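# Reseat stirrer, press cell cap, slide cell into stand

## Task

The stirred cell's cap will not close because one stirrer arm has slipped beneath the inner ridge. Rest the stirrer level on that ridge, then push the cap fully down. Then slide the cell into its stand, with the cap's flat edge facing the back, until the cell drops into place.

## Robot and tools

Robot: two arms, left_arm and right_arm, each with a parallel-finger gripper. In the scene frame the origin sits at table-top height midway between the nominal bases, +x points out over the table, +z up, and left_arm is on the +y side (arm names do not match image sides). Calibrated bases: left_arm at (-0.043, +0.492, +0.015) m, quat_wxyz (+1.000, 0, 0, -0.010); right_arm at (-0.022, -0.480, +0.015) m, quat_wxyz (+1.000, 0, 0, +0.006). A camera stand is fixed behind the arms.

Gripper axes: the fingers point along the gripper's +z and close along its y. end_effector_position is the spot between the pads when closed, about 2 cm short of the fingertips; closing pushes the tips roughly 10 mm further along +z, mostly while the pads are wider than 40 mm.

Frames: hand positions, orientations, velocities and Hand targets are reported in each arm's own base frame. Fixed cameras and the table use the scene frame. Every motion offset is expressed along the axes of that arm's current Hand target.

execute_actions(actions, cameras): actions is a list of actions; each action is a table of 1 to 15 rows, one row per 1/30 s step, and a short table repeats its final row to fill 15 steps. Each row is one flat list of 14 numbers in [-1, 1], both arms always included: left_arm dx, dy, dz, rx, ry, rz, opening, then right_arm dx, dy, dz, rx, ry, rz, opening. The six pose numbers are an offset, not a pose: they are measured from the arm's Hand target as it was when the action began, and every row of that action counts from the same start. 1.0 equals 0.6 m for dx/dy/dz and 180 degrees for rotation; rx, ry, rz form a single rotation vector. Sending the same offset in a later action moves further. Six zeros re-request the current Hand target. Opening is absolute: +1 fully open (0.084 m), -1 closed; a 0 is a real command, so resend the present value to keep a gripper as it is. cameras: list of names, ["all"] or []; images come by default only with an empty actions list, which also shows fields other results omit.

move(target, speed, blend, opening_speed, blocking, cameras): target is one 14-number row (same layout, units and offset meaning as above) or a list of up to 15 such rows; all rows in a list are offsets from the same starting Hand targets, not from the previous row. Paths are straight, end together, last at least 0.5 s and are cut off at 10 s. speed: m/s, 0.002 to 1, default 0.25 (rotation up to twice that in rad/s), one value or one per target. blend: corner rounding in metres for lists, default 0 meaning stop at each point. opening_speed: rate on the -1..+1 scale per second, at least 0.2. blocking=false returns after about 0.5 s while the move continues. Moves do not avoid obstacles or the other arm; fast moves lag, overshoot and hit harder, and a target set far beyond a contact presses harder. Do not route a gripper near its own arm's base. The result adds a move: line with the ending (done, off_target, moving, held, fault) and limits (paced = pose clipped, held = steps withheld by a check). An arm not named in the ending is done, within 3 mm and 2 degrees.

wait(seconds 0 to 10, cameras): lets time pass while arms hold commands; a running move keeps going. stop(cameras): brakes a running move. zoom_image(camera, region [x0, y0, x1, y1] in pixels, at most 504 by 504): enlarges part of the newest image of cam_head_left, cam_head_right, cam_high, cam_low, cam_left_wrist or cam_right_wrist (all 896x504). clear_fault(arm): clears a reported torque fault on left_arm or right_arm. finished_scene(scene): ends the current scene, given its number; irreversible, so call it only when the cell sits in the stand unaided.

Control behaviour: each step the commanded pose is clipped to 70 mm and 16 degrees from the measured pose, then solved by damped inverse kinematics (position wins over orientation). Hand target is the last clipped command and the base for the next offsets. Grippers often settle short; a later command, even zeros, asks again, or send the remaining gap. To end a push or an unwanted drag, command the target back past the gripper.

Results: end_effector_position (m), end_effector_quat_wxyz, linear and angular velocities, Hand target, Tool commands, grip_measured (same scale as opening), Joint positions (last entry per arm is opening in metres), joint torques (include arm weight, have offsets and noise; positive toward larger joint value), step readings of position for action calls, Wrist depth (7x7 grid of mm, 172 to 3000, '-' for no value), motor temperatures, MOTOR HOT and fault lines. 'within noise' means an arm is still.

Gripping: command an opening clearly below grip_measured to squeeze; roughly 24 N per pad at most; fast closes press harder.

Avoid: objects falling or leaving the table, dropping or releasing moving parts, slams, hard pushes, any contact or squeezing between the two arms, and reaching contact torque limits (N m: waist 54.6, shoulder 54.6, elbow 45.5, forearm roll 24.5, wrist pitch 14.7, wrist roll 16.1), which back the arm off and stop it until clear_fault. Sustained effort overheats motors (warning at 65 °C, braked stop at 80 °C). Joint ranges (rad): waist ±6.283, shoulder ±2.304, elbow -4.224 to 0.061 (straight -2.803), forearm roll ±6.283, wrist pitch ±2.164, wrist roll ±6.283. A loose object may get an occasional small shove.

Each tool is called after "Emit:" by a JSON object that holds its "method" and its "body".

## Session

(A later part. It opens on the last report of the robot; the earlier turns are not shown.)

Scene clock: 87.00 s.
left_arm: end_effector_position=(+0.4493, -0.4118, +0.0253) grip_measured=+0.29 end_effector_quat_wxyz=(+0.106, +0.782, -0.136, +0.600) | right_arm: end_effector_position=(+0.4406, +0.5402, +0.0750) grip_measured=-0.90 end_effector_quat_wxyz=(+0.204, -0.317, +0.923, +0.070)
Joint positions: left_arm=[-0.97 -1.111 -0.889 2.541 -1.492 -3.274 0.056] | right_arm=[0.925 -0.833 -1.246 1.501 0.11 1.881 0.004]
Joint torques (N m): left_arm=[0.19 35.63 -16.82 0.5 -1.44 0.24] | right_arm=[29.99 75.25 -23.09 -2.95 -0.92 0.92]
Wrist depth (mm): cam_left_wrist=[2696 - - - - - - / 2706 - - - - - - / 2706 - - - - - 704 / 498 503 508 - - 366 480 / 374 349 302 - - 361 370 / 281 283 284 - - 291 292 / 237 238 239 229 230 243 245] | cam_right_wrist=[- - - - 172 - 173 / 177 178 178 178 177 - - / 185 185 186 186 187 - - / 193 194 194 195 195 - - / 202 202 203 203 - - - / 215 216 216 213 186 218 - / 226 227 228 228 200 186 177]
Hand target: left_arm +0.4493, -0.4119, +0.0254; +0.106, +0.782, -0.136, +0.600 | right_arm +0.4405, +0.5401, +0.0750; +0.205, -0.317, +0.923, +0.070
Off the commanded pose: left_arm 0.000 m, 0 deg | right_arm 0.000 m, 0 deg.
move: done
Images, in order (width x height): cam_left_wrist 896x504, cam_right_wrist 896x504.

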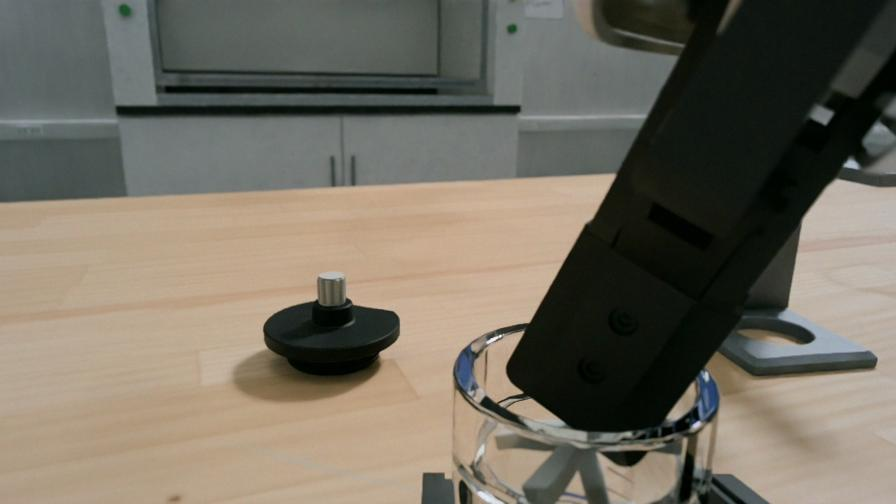

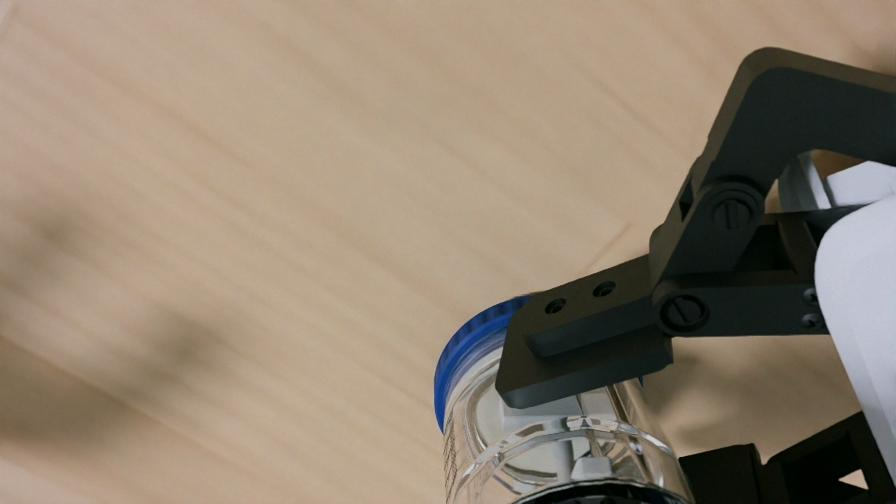

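Emit:
{"method": "move", "body": {"target": [0,0,0,0,0,0,-0.5,-0.0028,0,-0.006,0,-0.028,0,-1], "speed": 0.02, "cameras": ["cam_left_wrist"]}}

Emit:
{"method": "zoom_image", "body": {"camera": "cam_left_wrist", "region": [430, 304, 750, 504]}}

Scene clock: 90.17 s.
left_arm: end_effector_position=(+0.4493, -0.4119, +0.0254) grip_measured=+0.29 end_effector_quat_wxyz=(+0.106, +0.782, -0.136, +0.600) | right_arm: end_effector_position=(+0.4405, +0.5402, +0.0790) grip_measured=-0.90 end_effector_quat_wxyz=(+0.245, -0.314, +0.913, +0.084)
Joint positions: left_arm=[-0.97 -1.111 -0.889 2.541 -1.492 -3.274 0.056] | right_arm=[0.934 -0.812 -1.187 0.796 0.19 2.592 0.004]
Joint torques (N m): left_arm=[-8.09 33.57 -21.21 4.22 -1.5 0.01] | right_arm=[-4.01 74.38 -22.6 -3.09 1.04 0.82]
Wrist depth (mm): cam_left_wrist=[2696 - - - - - - / 2706 - - - - - - / 2793 - - - - - 702 / 498 505 508 - - 366 481 / 374 350 303 - - 359 371 / 281 283 284 - - 290 292 / 237 238 239 228 231 243 244] | cam_right_wrist=[- - - - - - - / 175 176 176 176 177 - - / 184 185 185 186 186 - - / 194 195 196 196 - - - / 205 206 206 203 - - - / 222 223 219 220 200 221 - / 237 238 239 240 235 183 176]
Hand target: left_arm +0.4493, -0.4119, +0.0254; +0.106, +0.782, -0.136, +0.600 | right_arm +0.4405, +0.5401, +0.0789; +0.245, -0.314, +0.913, +0.084
Off the commanded pose: left_arm 0.000 m, 0 deg | right_arm 0.000 m, 0 deg.
move: done
Images, in order (width x height): cam_left_wrist 896x504.

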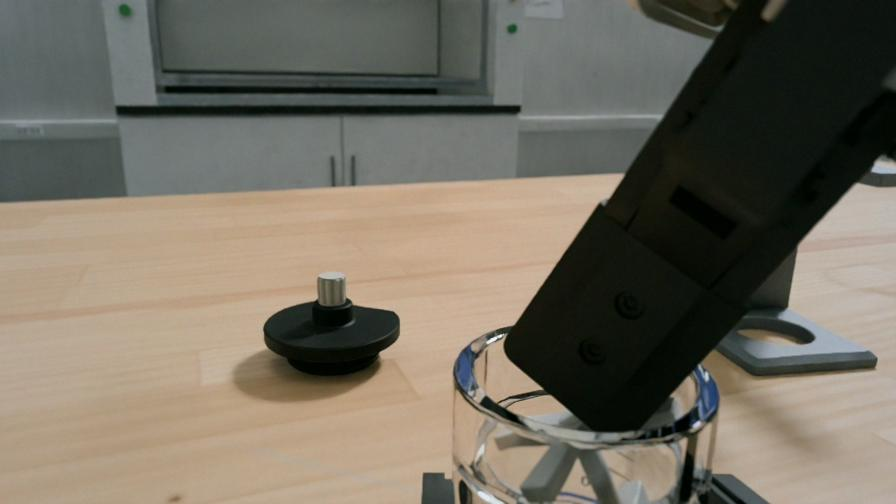

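Scaled by 1.575.

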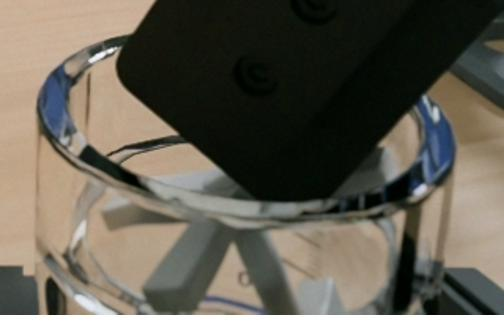

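Emit:
{"method": "move", "body": {"target": [0,0,0,0,0,0,-0.5,-0.0050,0,-0.0086,0,-0.015,0,-1], "speed": 0.02, "cameras": ["cam_left_wrist"]}}

Emit:
{"method": "zoom_image", "body": {"camera": "cam_left_wrist", "region": [430, 304, 750, 504]}}

Scene clock: 92.03 s.
left_arm: end_effector_position=(+0.4493, -0.4119, +0.0254) grip_measured=+0.29 end_effector_quat_wxyz=(+0.106, +0.782, -0.136, +0.600) | right_arm: end_effector_position=(+0.4405, +0.5402, +0.0849) grip_measured=-0.91 end_effector_quat_wxyz=(+0.267, -0.312, +0.907, +0.092)
Joint positions: left_arm=[-0.97 -1.111 -0.889 2.541 -1.492 -3.274 0.056] | right_arm=[0.938 -0.796 -1.155 0.656 0.244 2.734 0.004]
Joint torques (N m): left_arm=[0.04 30.45 -3.89 2.39 -1.73 0.24] | right_arm=[11.7 80.97 -21.26 -2.38 2.09 0.81]
Wrist depth (mm): cam_left_wrist=[2706 - - - - - - / 2654 - - - - - - / 2793 2220 - - - - 707 / 501 506 509 - - 367 481 / 375 350 303 - - 361 372 / 281 284 286 288 - 291 294 / 237 238 240 229 243 244 245] | cam_right_wrist=[- - - - - - - / 178 178 179 179 177 - - / 188 189 189 190 190 - - / 200 200 201 202 - - - / 212 213 214 210 - - - / 232 233 233 234 207 198 - / 249 251 252 253 196 181 -]
Hand target: left_arm +0.4493, -0.4119, +0.0254; +0.106, +0.782, -0.136, +0.600 | right_arm +0.4406, +0.5402, +0.0849; +0.267, -0.312, +0.907, +0.092
Off the commanded pose: left_arm 0.000 m, 0 deg | right_arm 0.000 m, 0 deg.
move: done
Images, in order (width x height): cam_left_wrist 896x504.

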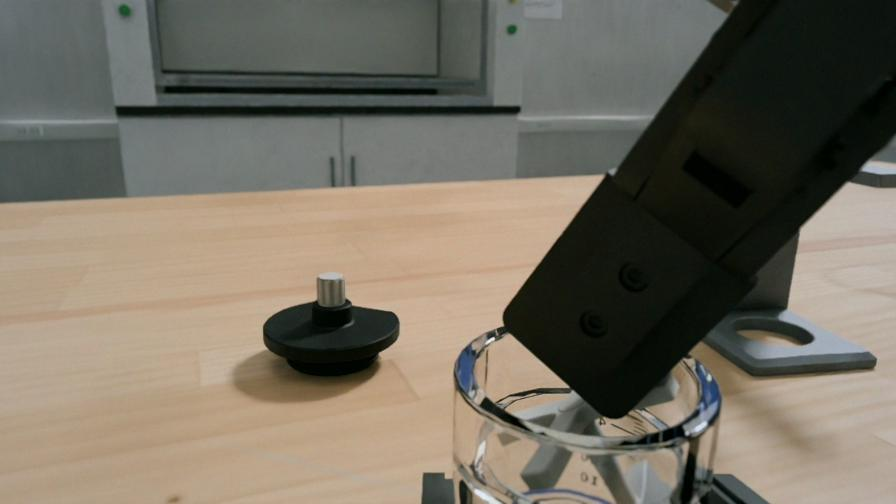

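Scaled by 1.575.

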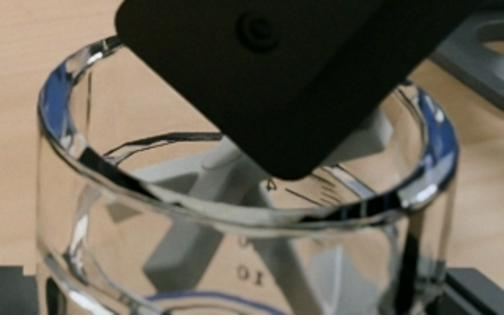

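Emit:
{"method": "move", "body": {"target": [[0,0,0,0,0,0,-0.5,0.0020,0,-0.0093,0,0,0,-1],[0,0,0,0,0,0,-0.5,-0.0052,0,-0.0206,0,0,0,-1]], "speed": 0.02, "cameras": ["cam_left_wrist"]}}

Emit:
{"method": "zoom_image", "body": {"camera": "cam_left_wrist", "region": [430, 304, 750, 504]}}

Scene clock: 94.30 s.
left_arm: end_effector_position=(+0.4493, -0.4119, +0.0254) grip_measured=+0.28 end_effector_quat_wxyz=(+0.106, +0.781, -0.136, +0.600) | right_arm: end_effector_position=(+0.4374, +0.5376, +0.0970) grip_measured=-1.00 end_effector_quat_wxyz=(+0.267, -0.312, +0.907, +0.092)
Joint positions: left_arm=[-0.97 -1.111 -0.889 2.541 -1.492 -3.274 0.056] | right_arm=[0.94 -0.766 -1.138 0.693 0.235 2.698 0]
Joint torques (N m): left_arm=[1.57 29.8 -11.99 -1.36 1.19 -0.01] | right_arm=[13.11 70.6 -16.73 4.1 -0.67 -0.78]
Wrist depth (mm): cam_left_wrist=[2685 2249 - - - - - / 2717 2279 - - - - - / 2782 2242 - - - - 707 / 499 506 509 - - 363 483 / 374 349 304 356 332 361 370 / 282 283 286 306 308 291 293 / 237 238 240 254 - 244 245] | cam_right_wrist=[178 178 179 180 180 178 178 / 191 191 192 192 193 - - / 202 202 203 204 204 - - / 214 215 215 216 - - - / 228 228 229 225 216 231 - / 249 250 251 240 219 201 - / 268 269 270 278 181 191 182]
Hand target: left_arm +0.4493, -0.4119, +0.0254; +0.106, +0.782, -0.136, +0.600 | right_arm +0.4374, +0.5377, +0.0970; +0.267, -0.312, +0.907, +0.092
Off the commanded pose: left_arm 0.000 m, 0 deg | right_arm 0.000 m, 0 deg.
move: done
Images, in order (width x height): cam_left_wrist 896x504.

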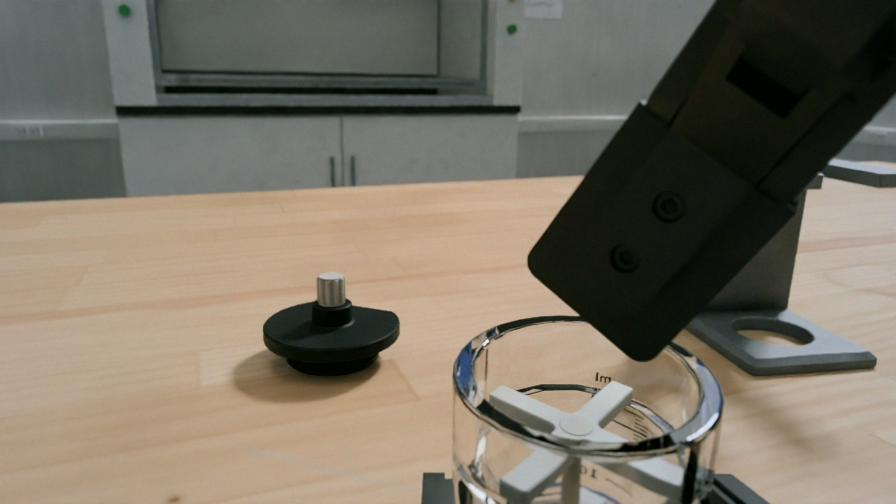

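Scaled by 1.575.

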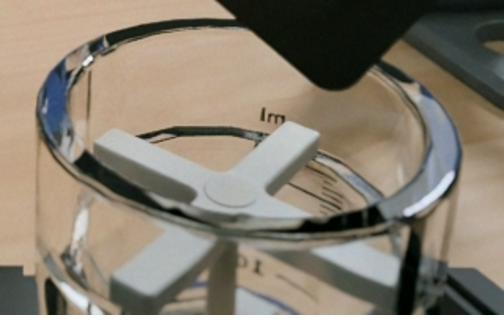

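Emit:
{"method": "move", "body": {"target": [0,0,0,0,0,0,-0.5,-0.0838,0.1028,-0.0015,-0.0668,0.174,-0.2272,-0.66], "speed": 0.2, "cameras": ["cam_right_wrist","cam_left_wrist"]}}

Emit:
{"method": "zoom_image", "body": {"camera": "cam_right_wrist", "region": [330, 130, 570, 370]}}

Emit:
{"method": "zoom_image", "body": {"camera": "cam_left_wrist", "region": [430, 304, 750, 504]}}

Scene clock: 97.30 s.
left_arm: end_effector_position=(+0.4493, -0.4119, +0.0254) grip_measured=+0.28 end_effector_quat_wxyz=(+0.106, +0.782, -0.136, +0.600) | right_arm: end_effector_position=(+0.4365, +0.5820, +0.1149) grip_measured=-0.68 end_effector_quat_wxyz=(+0.120, -0.542, +0.828, +0.086)
Joint positions: left_arm=[-0.97 -1.111 -0.889 2.541 -1.492 -3.274 0.056] | right_arm=[0.898 -0.863 -1.457 0.278 -0.323 2.629 0.014]
Joint torques (N m): left_arm=[-1.75 25.86 -11.31 -2.74 2.3 0.13] | right_arm=[-15.1 77.26 -19.75 4.08 1.58 -0.83]
Wrist depth (mm): cam_left_wrist=[- - - - - - - / - 2816 - - - - - / - - - 798 - 357 705 / - - - 518 525 364 482 / 347 348 304 355 387 362 370 / 281 283 286 306 308 291 294 / 238 238 240 254 - 244 245] | cam_right_wrist=[217 219 220 220 221 221 224 / 225 226 225 228 227 - 228 / 231 232 233 216 178 174 - / 238 239 238 216 242 - - / 245 246 248 184 250 - - / 254 255 257 211 208 182 - / 245 264 266 267 268 201 178]
Hand target: left_arm +0.4493, -0.4119, +0.0254; +0.106, +0.782, -0.136, +0.600 | right_arm +0.4365, +0.5820, +0.1149; +0.120, -0.542, +0.828, +0.086 (not the last commanded pose)
Off the commanded pose: left_arm 0.000 m, 0 deg | right_arm 0.032 m, 22 deg.
led back after a hold (right arm): the arm was led back toward your command in small steps, so it may still be short of it.
move: held (right_arm; a check stopped the path); limits=held
pose unreachable (right arm): on one or more control steps of this call, first in action 0 (counted from 0), this arm could not follow its commanded pose, so it was not sent that pose on those steps. It may still have moved: this result reports where it is.
cause: moving toward the commanded pose would bring a part of the arm too close to another arm (a part of this arm just beyond joint 4 (forearm roll) and a part of the left arm just beyond its joint 3 (elbow), 14 mm apart when this arm was first held).
Images, in order (width x height): cam_left_wrist 896x504, cam_right_wrist 896x504.

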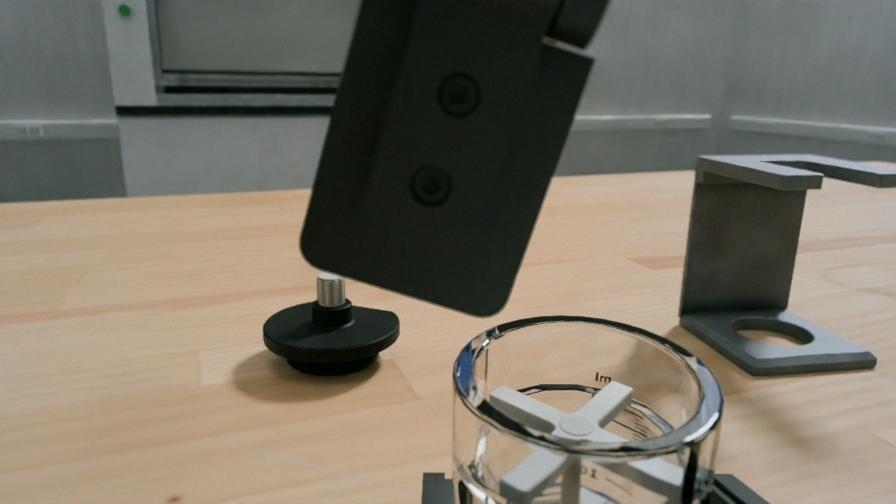

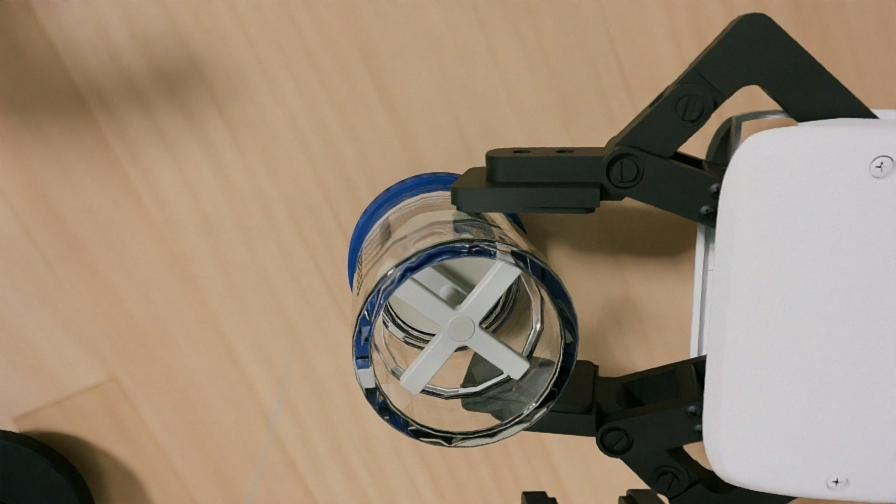

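Scaled by 2.100.

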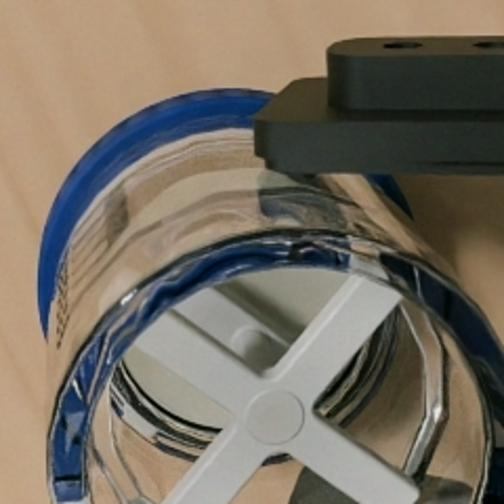

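Scaled by 1.575.

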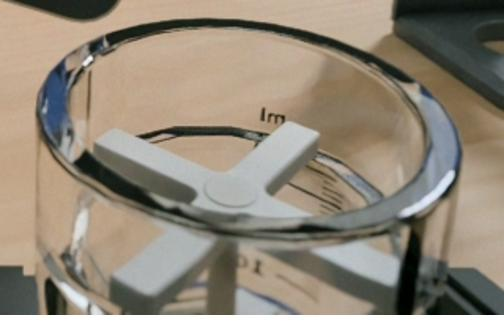

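Emit:
{"method": "move", "body": {"target": [0,0,0,0,-0.042,0,-0.3,0,0,-0.05,0,0,0,-0.66], "speed": 0.1, "cameras": ["cam_right_wrist","cam_left_wrist"]}}

Emit:
{"method": "zoom_image", "body": {"camera": "cam_right_wrist", "region": [330, 130, 590, 430]}}

Emit:
{"method": "zoom_image", "body": {"camera": "cam_left_wrist", "region": [430, 304, 750, 504]}}

Scene clock: 99.47 s.
left_arm: end_effector_position=(+0.4493, -0.4119, +0.0253) grip_measured=+0.28 end_effector_quat_wxyz=(+0.097, +0.819, -0.143, +0.547) | right_arm: end_effector_position=(+0.4333, +0.5739, +0.1436) grip_measured=-0.68 end_effector_quat_wxyz=(+0.120, -0.542, +0.828, +0.086)
Joint positions: left_arm=[-0.955 -1.031 -0.861 2.566 -1.319 -3.245 0.056] | right_arm=[0.894 -0.801 -1.425 0.259 -0.352 2.646 0.014]
Joint torques (N m): left_arm=[5.69 26.43 10.11 3.75 9.94 0.67] | right_arm=[-15.32 76.08 -19.88 -1.95 -0.94 0.74]
Wrist depth (mm): cam_left_wrist=[- - - - - - - / - 2172 691 - 833 - 319 / 486 538 545 504 559 349 521 / 380 382 315 389 393 365 398 / 310 312 293 317 320 309 307 / 251 252 253 268 270 258 260 / 219 220 222 222 - 225 226] | cam_right_wrist=[244 245 247 248 249 250 252 / 253 254 255 256 256 190 256 / 260 261 263 225 204 182 176 / 267 269 269 246 273 187 176 / 275 277 278 216 281 190 177 / 283 287 289 290 228 196 182 / 273 297 299 301 302 206 189]
Hand target: left_arm +0.4493, -0.4119, +0.0254; +0.097, +0.819, -0.143, +0.547 | right_arm +0.4333, +0.5739, +0.1436; +0.120, -0.542, +0.828, +0.086
Off the commanded pose: left_arm 0.000 m, 0 deg | right_arm 0.000 m, 0 deg.
move: done
Images, in order (width x height): cam_left_wrist 896x504, cam_right_wrist 896x504.

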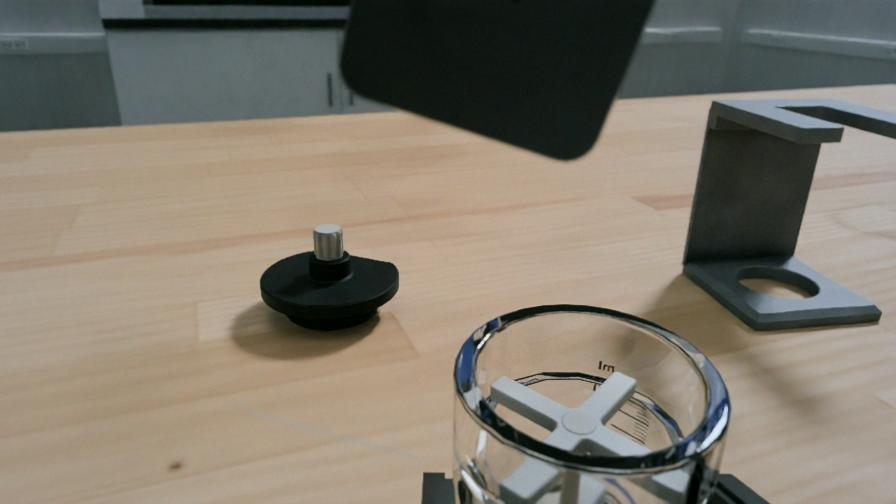

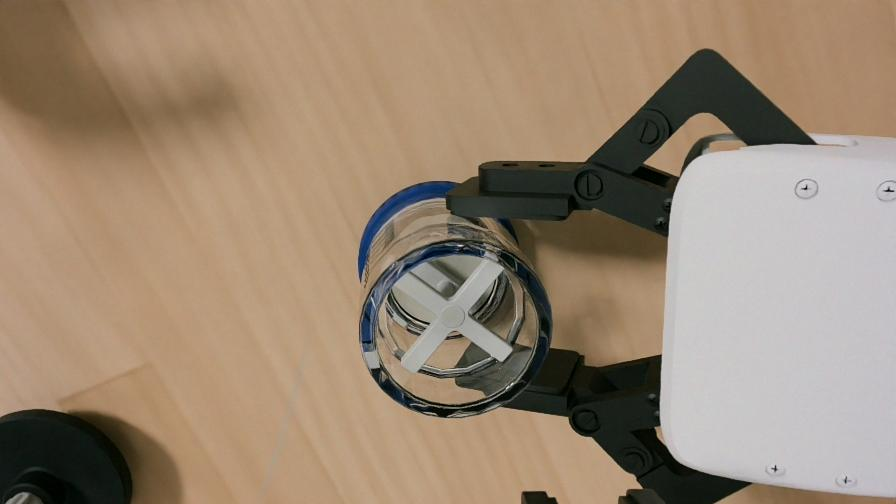

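Scaled by 1.680.

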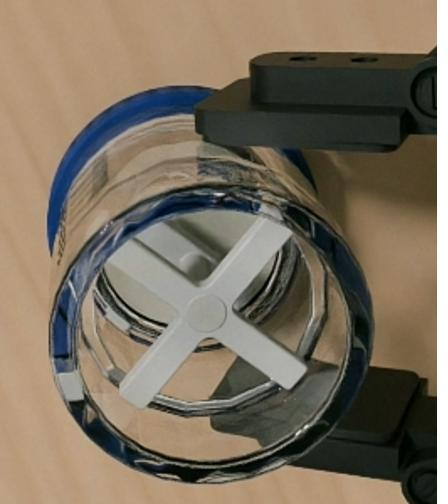

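Scaled by 1.575.

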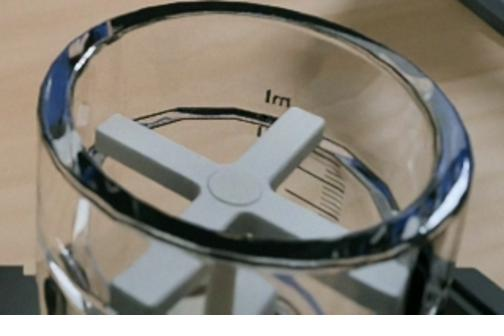

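Emit:
{"method": "move", "body": {"target": [0,0,0,0,0,0,0.5,0,0,0,0,0,0,-0.66], "opening_speed": 0.4, "cameras": ["cam_right_wrist","cam_left_wrist","cam_low"]}}

Emit:
{"method": "zoom_image", "body": {"camera": "cam_low", "region": [390, 250, 510, 340]}}

Emit:
{"method": "zoom_image", "body": {"camera": "cam_left_wrist", "region": [430, 304, 750, 504]}}

Scene clock: 102.10 s.
left_arm: end_effector_position=(+0.4493, -0.4119, +0.0253) grip_measured=+0.49 end_effector_quat_wxyz=(+0.097, +0.819, -0.143, +0.547) | right_arm: end_effector_position=(+0.4333, +0.5739, +0.1436) grip_measured=-0.68 end_effector_quat_wxyz=(+0.120, -0.542, +0.828, +0.086)
Joint positions: left_arm=[-0.955 -1.031 -0.861 2.566 -1.319 -3.245 0.065] | right_arm=[0.894 -0.801 -1.425 0.259 -0.352 2.646 0.014]
Joint torques (N m): left_arm=[3.31 28.63 -16.02 2.6 -5.84 0.45] | right_arm=[-15.44 76.22 -19.91 -2.38 -0.97 0.73]
Wrist depth (mm): cam_left_wrist=[- - - - - - - / - 2235 689 - 828 - 318 / 482 535 540 500 555 350 514 / 376 379 313 386 389 364 396 / 309 310 292 316 317 309 306 / 250 251 252 254 269 257 258 / 218 218 220 212 223 223 224] | cam_right_wrist=[244 246 247 248 249 249 251 / 252 254 255 257 255 190 257 / 260 261 263 254 204 183 175 / 268 269 270 246 273 186 177 / 275 276 278 224 281 190 178 / 283 287 289 288 236 197 183 / 273 297 299 301 302 207 190]
Hand target: left_arm +0.4493, -0.4119, +0.0254; +0.097, +0.819, -0.143, +0.547 | right_arm +0.4333, +0.5739, +0.1436; +0.120, -0.542, +0.828, +0.086
Off the commanded pose: left_arm 0.000 m, 0 deg | right_arm 0.000 m, 0 deg.
move: done
Images, in order (width x height): cam_low 896x504, cam_left_wrist 896x504, cam_right_wrist 896x504.

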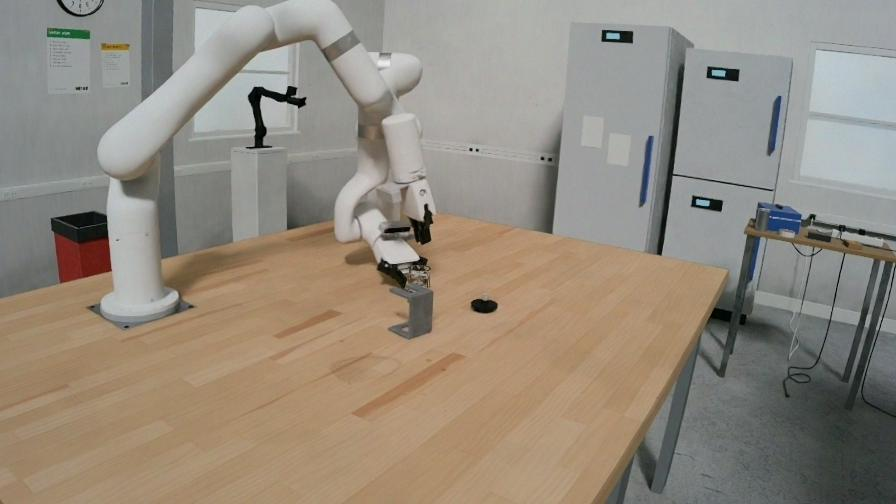

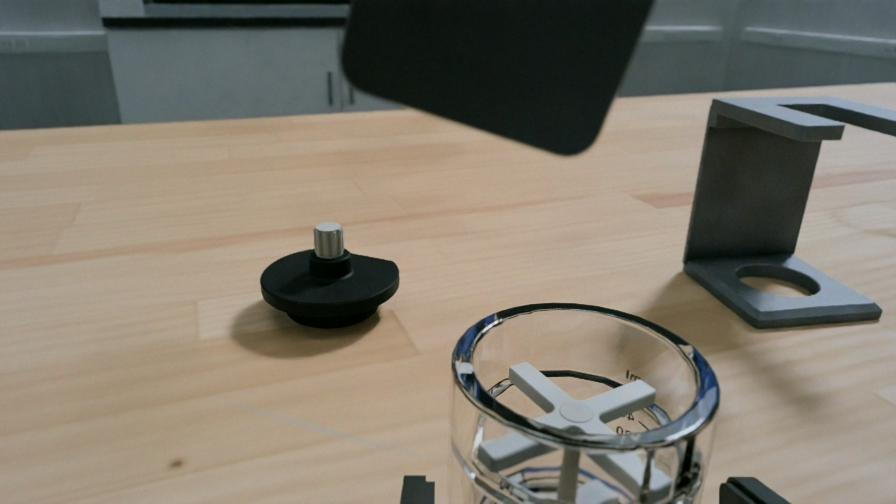

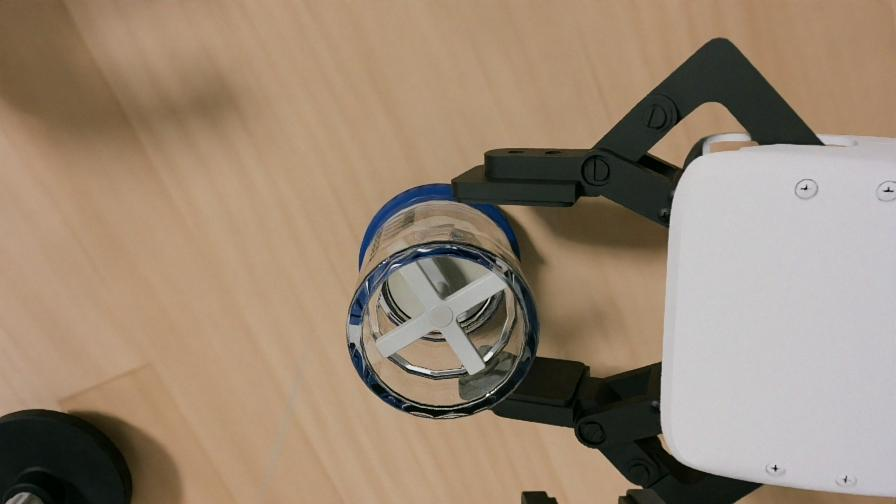

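Scaled by 4.200.

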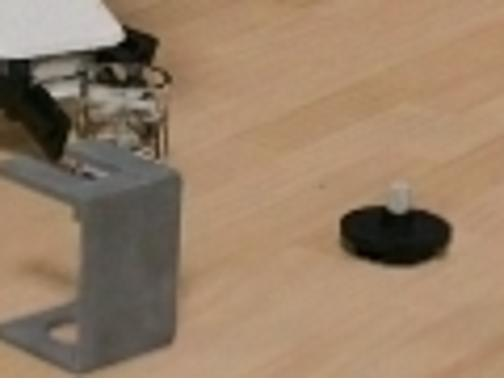

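Scaled by 1.575.

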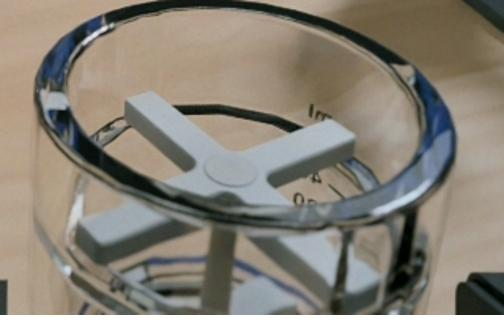

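Emit:
{"method": "move", "body": {"target": [0,0.0,0,0,0,0,-0.3,-0.1572,-0.2372,-0.001,0.0011,0.0943,-0.0198,-0.3], "speed": 0.2, "opening_speed": 1, "cameras": ["cam_right_wrist","cam_left_wrist"]}}

Scene clock: 105.07 s.
left_arm: end_effector_position=(+0.4493, -0.4119, +0.0254) grip_measured=+0.25 end_effector_quat_wxyz=(+0.097, +0.819, -0.143, +0.547) | right_arm: end_effector_position=(+0.5993, +0.5988, +0.1698) grip_measured=-0.32 end_effector_quat_wxyz=(+0.014, -0.573, +0.819, +0.002)
Joint positions: left_arm=[-0.955 -1.031 -0.861 2.566 -1.319 -3.245 0.055] | right_arm=[0.785 -1.492 -2.768 0 -1.246 2.705 0.03]
Joint torques (N m): left_arm=[0.48 28.75 -12.28 -0.02 1.87 0.1] | right_arm=[-2.32 66.14 -38.84 -2.08 -1.18 -0.74]
Wrist depth (mm): cam_left_wrist=[2604 2172 2340 2519 - - - / 2727 2199 2389 809 826 - 320 / 528 536 542 549 556 349 515 / 376 380 313 388 391 365 397 / 308 310 292 315 317 309 306 / 249 251 252 255 270 257 259 / 218 219 221 204 223 224 225] | cam_right_wrist=[308 308 307 308 308 307 308 / 308 309 309 310 309 309 278 / 310 310 309 310 309 309 287 / 310 311 310 310 310 310 310 / 311 311 311 292 311 311 310 / 312 312 311 311 312 312 312 / 312 313 313 313 312 312 313]
Hand target: left_arm +0.4493, -0.4119, +0.0254; +0.097, +0.819, -0.143, +0.547 | right_arm +0.6000, +0.5996, +0.1699; +0.000, -0.573, +0.819, +0.000
Off the commanded pose: left_arm 0.000 m, 0 deg | right_arm 0.001 m, 2 deg.
elbow stopped short (right arm): the move would have taken joint 3 (elbow) straighter than the controller allows.
move: done
Images, in order (width x height): cam_left_wrist 896x504, cam_right_wrist 896x504.

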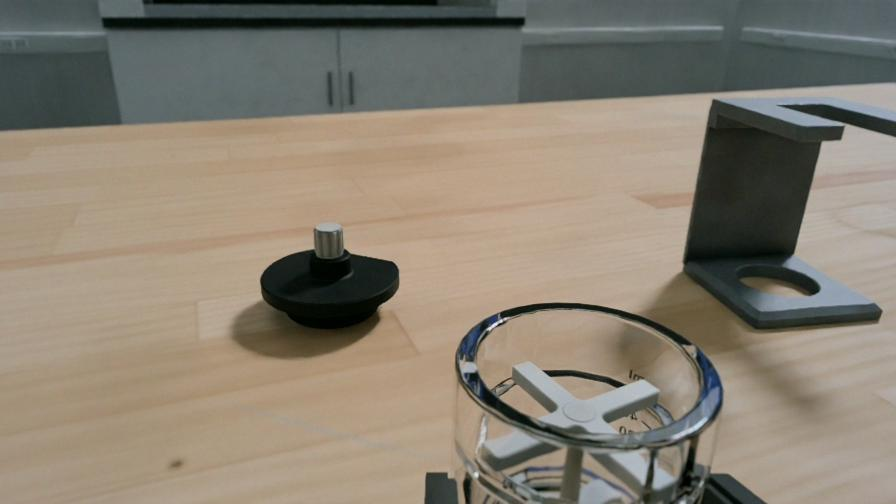

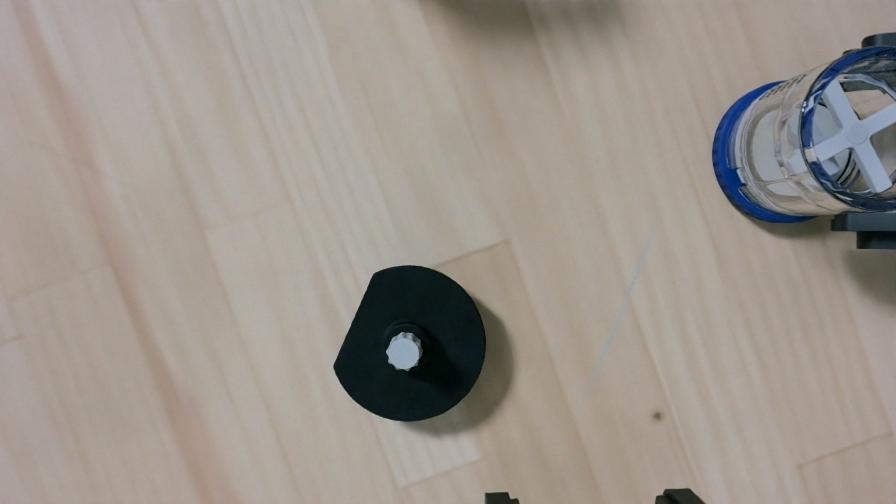

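Emit:
{"method": "move", "body": {"target": [0,0,0,0,0,0,-0.3,0.0428,-0.0777,0.15,0,0,0,-0.3], "speed": 0.15, "cameras": ["cam_right_wrist","cam_left_wrist"]}}

Scene clock: 107.10 s.
left_arm: end_effector_position=(+0.4493, -0.4119, +0.0254) grip_measured=+0.25 end_effector_quat_wxyz=(+0.097, +0.819, -0.143, +0.547) | right_arm: end_effector_position=(+0.6344, +0.5589, +0.0800) grip_measured=-0.32 end_effector_quat_wxyz=(+0.010, -0.573, +0.819, +0.001)
Joint positions: left_arm=[-0.955 -1.031 -0.861 2.566 -1.319 -3.245 0.055] | right_arm=[0.722 -1.599 -2.768 0 -1.149 2.642 0.03]
Joint torques (N m): left_arm=[-1.87 26.77 -8.02 -1.22 2.2 -0.07] | right_arm=[-15.28 67.36 -38.5 -1.59 1.39 -0.71]
Wrist depth (mm): cam_left_wrist=[2634 - 242 2538 - - - / 2760 - 261 809 825 - 319 / 529 488 452 548 555 349 515 / 377 380 313 385 390 365 397 / 309 310 292 315 317 309 306 / 250 251 252 254 269 257 259 / 218 219 220 204 222 224 225] | cam_right_wrist=[219 220 220 220 220 220 220 / 220 220 220 220 220 220 220 / 220 220 220 220 220 220 221 / 220 220 220 221 221 221 221 / 221 221 221 221 221 222 221 / 221 221 221 221 202 221 221 / 221 221 221 221 203 222 222]
Hand target: left_arm +0.4493, -0.4119, +0.0254; +0.097, +0.819, -0.143, +0.547 | right_arm +0.6351, +0.5595, +0.0799; +0.000, -0.573, +0.819, +0.000
Off the commanded pose: left_arm 0.000 m, 0 deg | right_arm 0.001 m, 1 deg.
elbow stopped short (right arm): the move would have taken joint 3 (elbow) straighter than the controller allows.
move: done
Images, in order (width x height): cam_left_wrist 896x504, cam_right_wrist 896x504.

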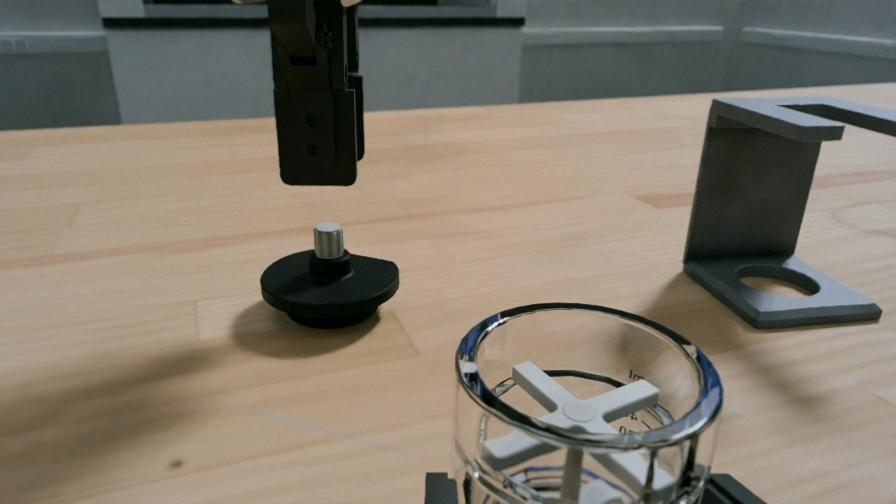

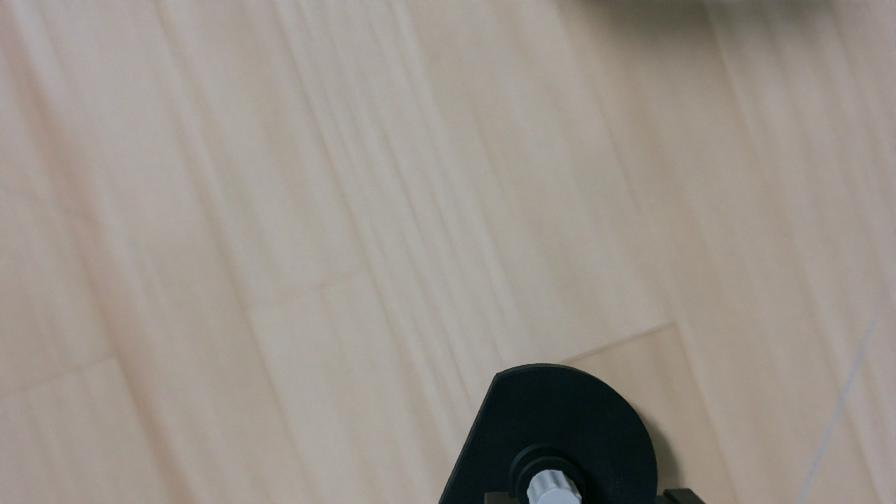

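Emit:
{"method": "move", "body": {"target": [[0,0,0,0,0,0,-0.3,0.006,-0.0055,0.0665,0,0,0,-0.3],[0,0,0,0,0,0,-0.3,0.006,-0.0055,0.0665,0,0,0,-0.9]], "speed": 0.08, "opening_speed": 1, "cameras": ["cam_left_wrist"]}}

Scene clock: 109.23 s.
left_arm: end_effector_position=(+0.4493, -0.4119, +0.0254) grip_measured=+0.25 end_effector_quat_wxyz=(+0.097, +0.819, -0.143, +0.547) | right_arm: end_effector_position=(+0.6362, +0.5543, +0.0401) grip_measured=-0.70 end_effector_quat_wxyz=(+0.012, -0.573, +0.819, +0.001)
Joint positions: left_arm=[-0.955 -1.031 -0.861 2.566 -1.319 -3.245 0.055] | right_arm=[0.717 -1.647 -2.768 0 -1.096 2.637 0.013]
Joint torques (N m): left_arm=[-2.63 27.39 -3.44 -0.97 2.05 -0.31] | right_arm=[-14.93 66.98 -31.35 -1.8 1.26 -0.67]
Wrist depth (mm): cam_left_wrist=[2664 - 226 2510 - - - / 2717 2172 250 808 825 - 319 / 529 488 279 550 553 350 515 / 378 380 303 386 389 364 396 / 308 311 293 315 318 309 306 / 250 251 253 255 269 257 259 / 218 219 221 204 222 224 225] | cam_right_wrist=[179 179 179 179 179 179 179 / 180 180 179 180 180 180 180 / 180 180 180 180 180 180 180 / 180 180 180 180 180 180 180 / 181 181 181 180 181 181 180 / 181 181 181 181 181 181 181 / 182 181 182 182 - 181 181]
Hand target: left_arm +0.4493, -0.4119, +0.0254; +0.097, +0.819, -0.143, +0.547 | right_arm +0.6369, +0.5550, +0.0400; +0.000, -0.573, +0.819, +0.000
Off the commanded pose: left_arm 0.000 m, 0 deg | right_arm 0.001 m, 1 deg.
elbow stopped short (right arm): the move would have taken joint 3 (elbow) straighter than the controller allows.
move: done
Images, in order (width x height): cam_left_wrist 896x504.

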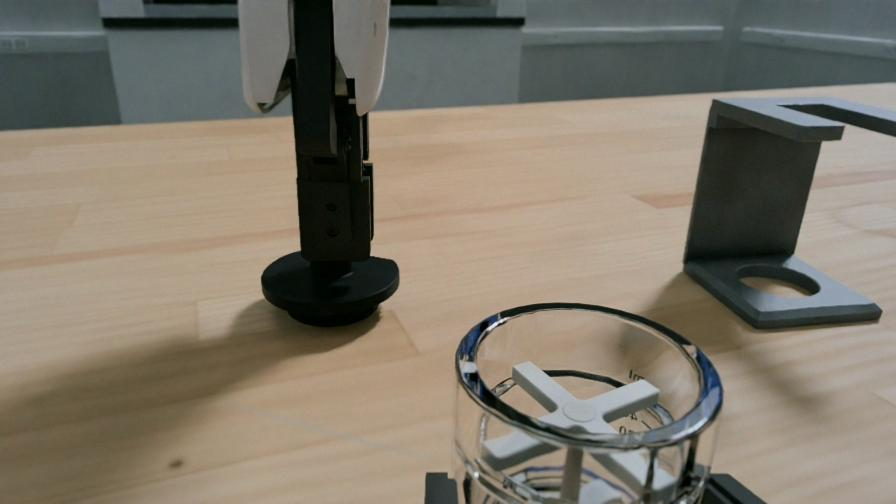

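Emit:
{"method": "move", "body": {"target": [[0,0,0,0,0,0,-0.3,0,0,-0.1417,0,0,0,-0.9],[0,0,0,0,0,0,-0.3,0.1175,0.2915,-0.1417,0,0,0.122,-0.9]], "speed": 0.15, "cameras": ["cam_left_wrist","cam_right_wrist"]}}

Scene clock: 112.63 s.
left_arm: end_effector_position=(+0.4493, -0.4119, +0.0254) grip_measured=+0.25 end_effector_quat_wxyz=(+0.097, +0.819, -0.143, +0.547) | right_arm: end_effector_position=(+0.4485, +0.5486, +0.1250) grip_measured=-0.70 end_effector_quat_wxyz=(+0.000, -0.407, +0.913, +0.000)
Joint positions: left_arm=[-0.955 -1.031 -0.861 2.566 -1.319 -3.245 0.055] | right_arm=[0.885 -0.944 -1.66 0 -0.715 3.189 0.013]
Joint torques (N m): left_arm=[-3.8 28.61 -3.41 -1.01 2.16 -0.21] | right_arm=[15.49 79.9 -20.18 -1.72 1.25 0.66]
Wrist depth (mm): cam_left_wrist=[2614 - - - - - - / 2727 - - - - - 319 / 528 486 - - - 350 514 / 378 409 - - - 362 397 / 309 292 - - - 303 307 / 250 252 252 253 255 257 259 / 218 219 220 204 223 224 225] | cam_right_wrist=[266 267 267 267 268 268 269 / 266 266 267 268 268 269 269 / 266 267 267 268 268 200 179 / 266 267 267 267 268 190 178 / 266 266 267 267 216 191 178 / 266 266 267 255 267 268 179 / 266 266 267 - - 222 183]
Hand target: left_arm +0.4493, -0.4119, +0.0254; +0.097, +0.819, -0.143, +0.547 | right_arm +0.4485, +0.5486, +0.1250; +0.000, -0.407, +0.913, +0.000
Off the commanded pose: left_arm 0.000 m, 0 deg | right_arm 0.000 m, 0 deg.
elbow stopped short (right arm): the move would have taken joint 3 (elbow) straighter than the controller allows.
move: done
Images, in order (width x height): cam_left_wrist 896x504, cam_right_wrist 896x504.

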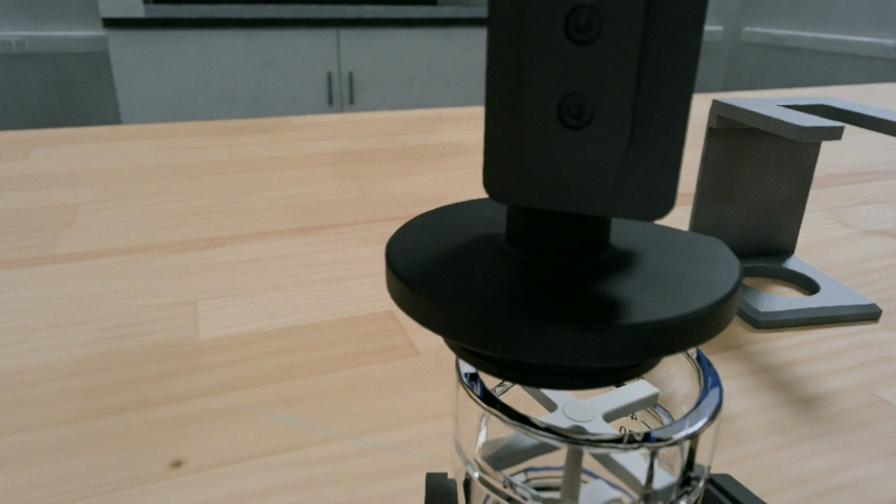

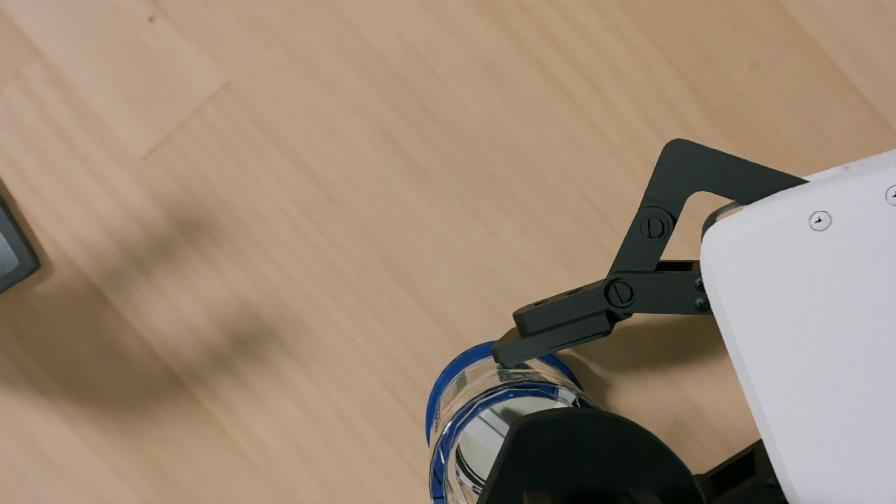

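Emit:
{"method": "move", "body": {"target": [0,0,0,0,0,0,-0.3,0.0093,-0.021,0,0,0,-0.2444,-0.9], "speed": 0.25, "cameras": ["cam_left_wrist","cam_right_wrist"]}}

Scene clock: 117.23 s.
left_arm: end_effector_position=(+0.4493, -0.4119, +0.0254) grip_measured=+0.25 end_effector_quat_wxyz=(+0.097, +0.819, -0.143, +0.547) | right_arm: end_effector_position=(+0.4541, +0.5360, +0.1250) grip_measured=-0.70 end_effector_quat_wxyz=(+0.000, +0.719, -0.695, +0.000)
Joint positions: left_arm=[-0.955 -1.031 -0.861 2.566 -1.319 -3.245 0.055] | right_arm=[0.868 -0.93 -1.633 0 -0.703 2.404 0.013]
Joint torques (N m): left_arm=[-4.28 27.99 -4.09 -1.39 2.07 -0.33] | right_arm=[-15.76 81.07 -20.55 4.22 1.27 -0.69]
Wrist depth (mm): cam_left_wrist=[2614 2093 - 2519 - - - / 2749 2172 - - - - 319 / 531 537 - - - 349 518 / 377 379 - - - - 397 / 308 294 281 - - 303 307 / 250 251 253 255 269 258 259 / 218 219 221 204 223 224 225] | cam_right_wrist=[266 266 267 267 268 269 269 / 266 266 267 268 268 268 269 / 266 266 267 267 268 269 269 / 265 266 266 267 268 269 269 / 265 266 267 267 268 268 269 / 265 266 266 267 256 269 205 / 265 266 267 - - 207 198]
Hand target: left_arm +0.4493, -0.4119, +0.0254; +0.097, +0.819, -0.143, +0.547 | right_arm +0.4541, +0.5360, +0.1250; +0.000, +0.719, -0.695, +0.000
Off the commanded pose: left_arm 0.000 m, 0 deg | right_arm 0.000 m, 0 deg.
move: done
Images, in order (width x height): cam_left_wrist 896x504, cam_right_wrist 896x504.

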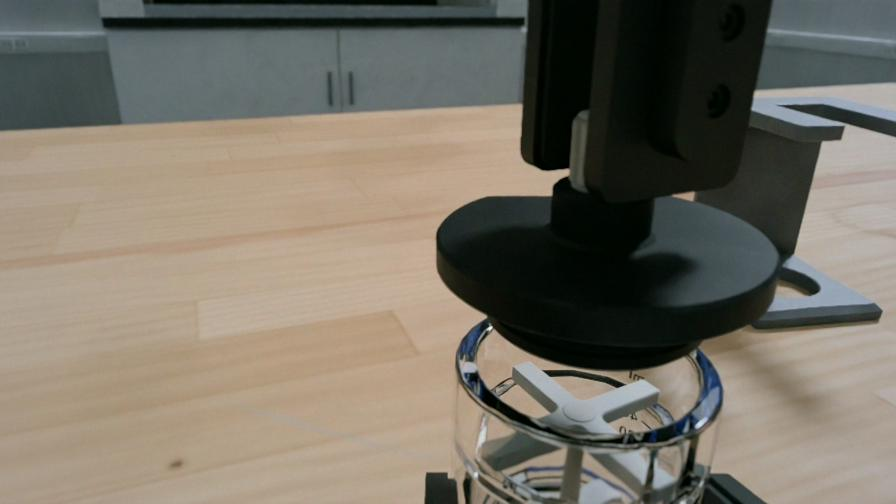

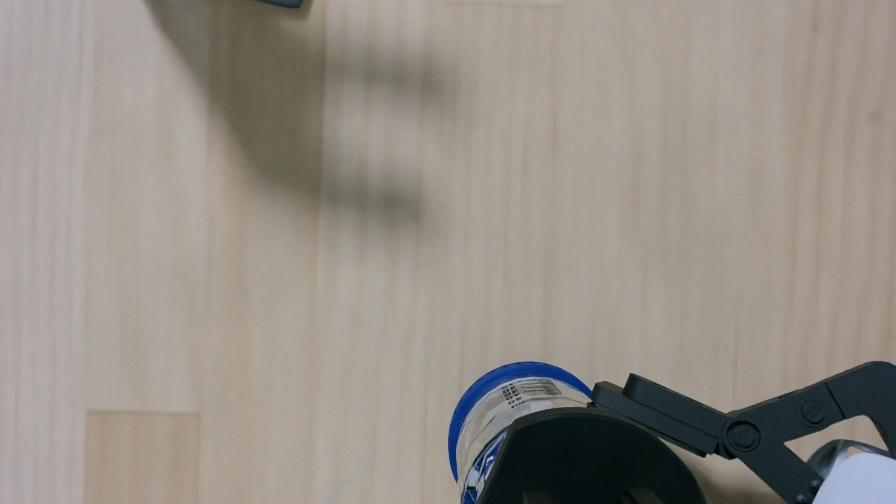

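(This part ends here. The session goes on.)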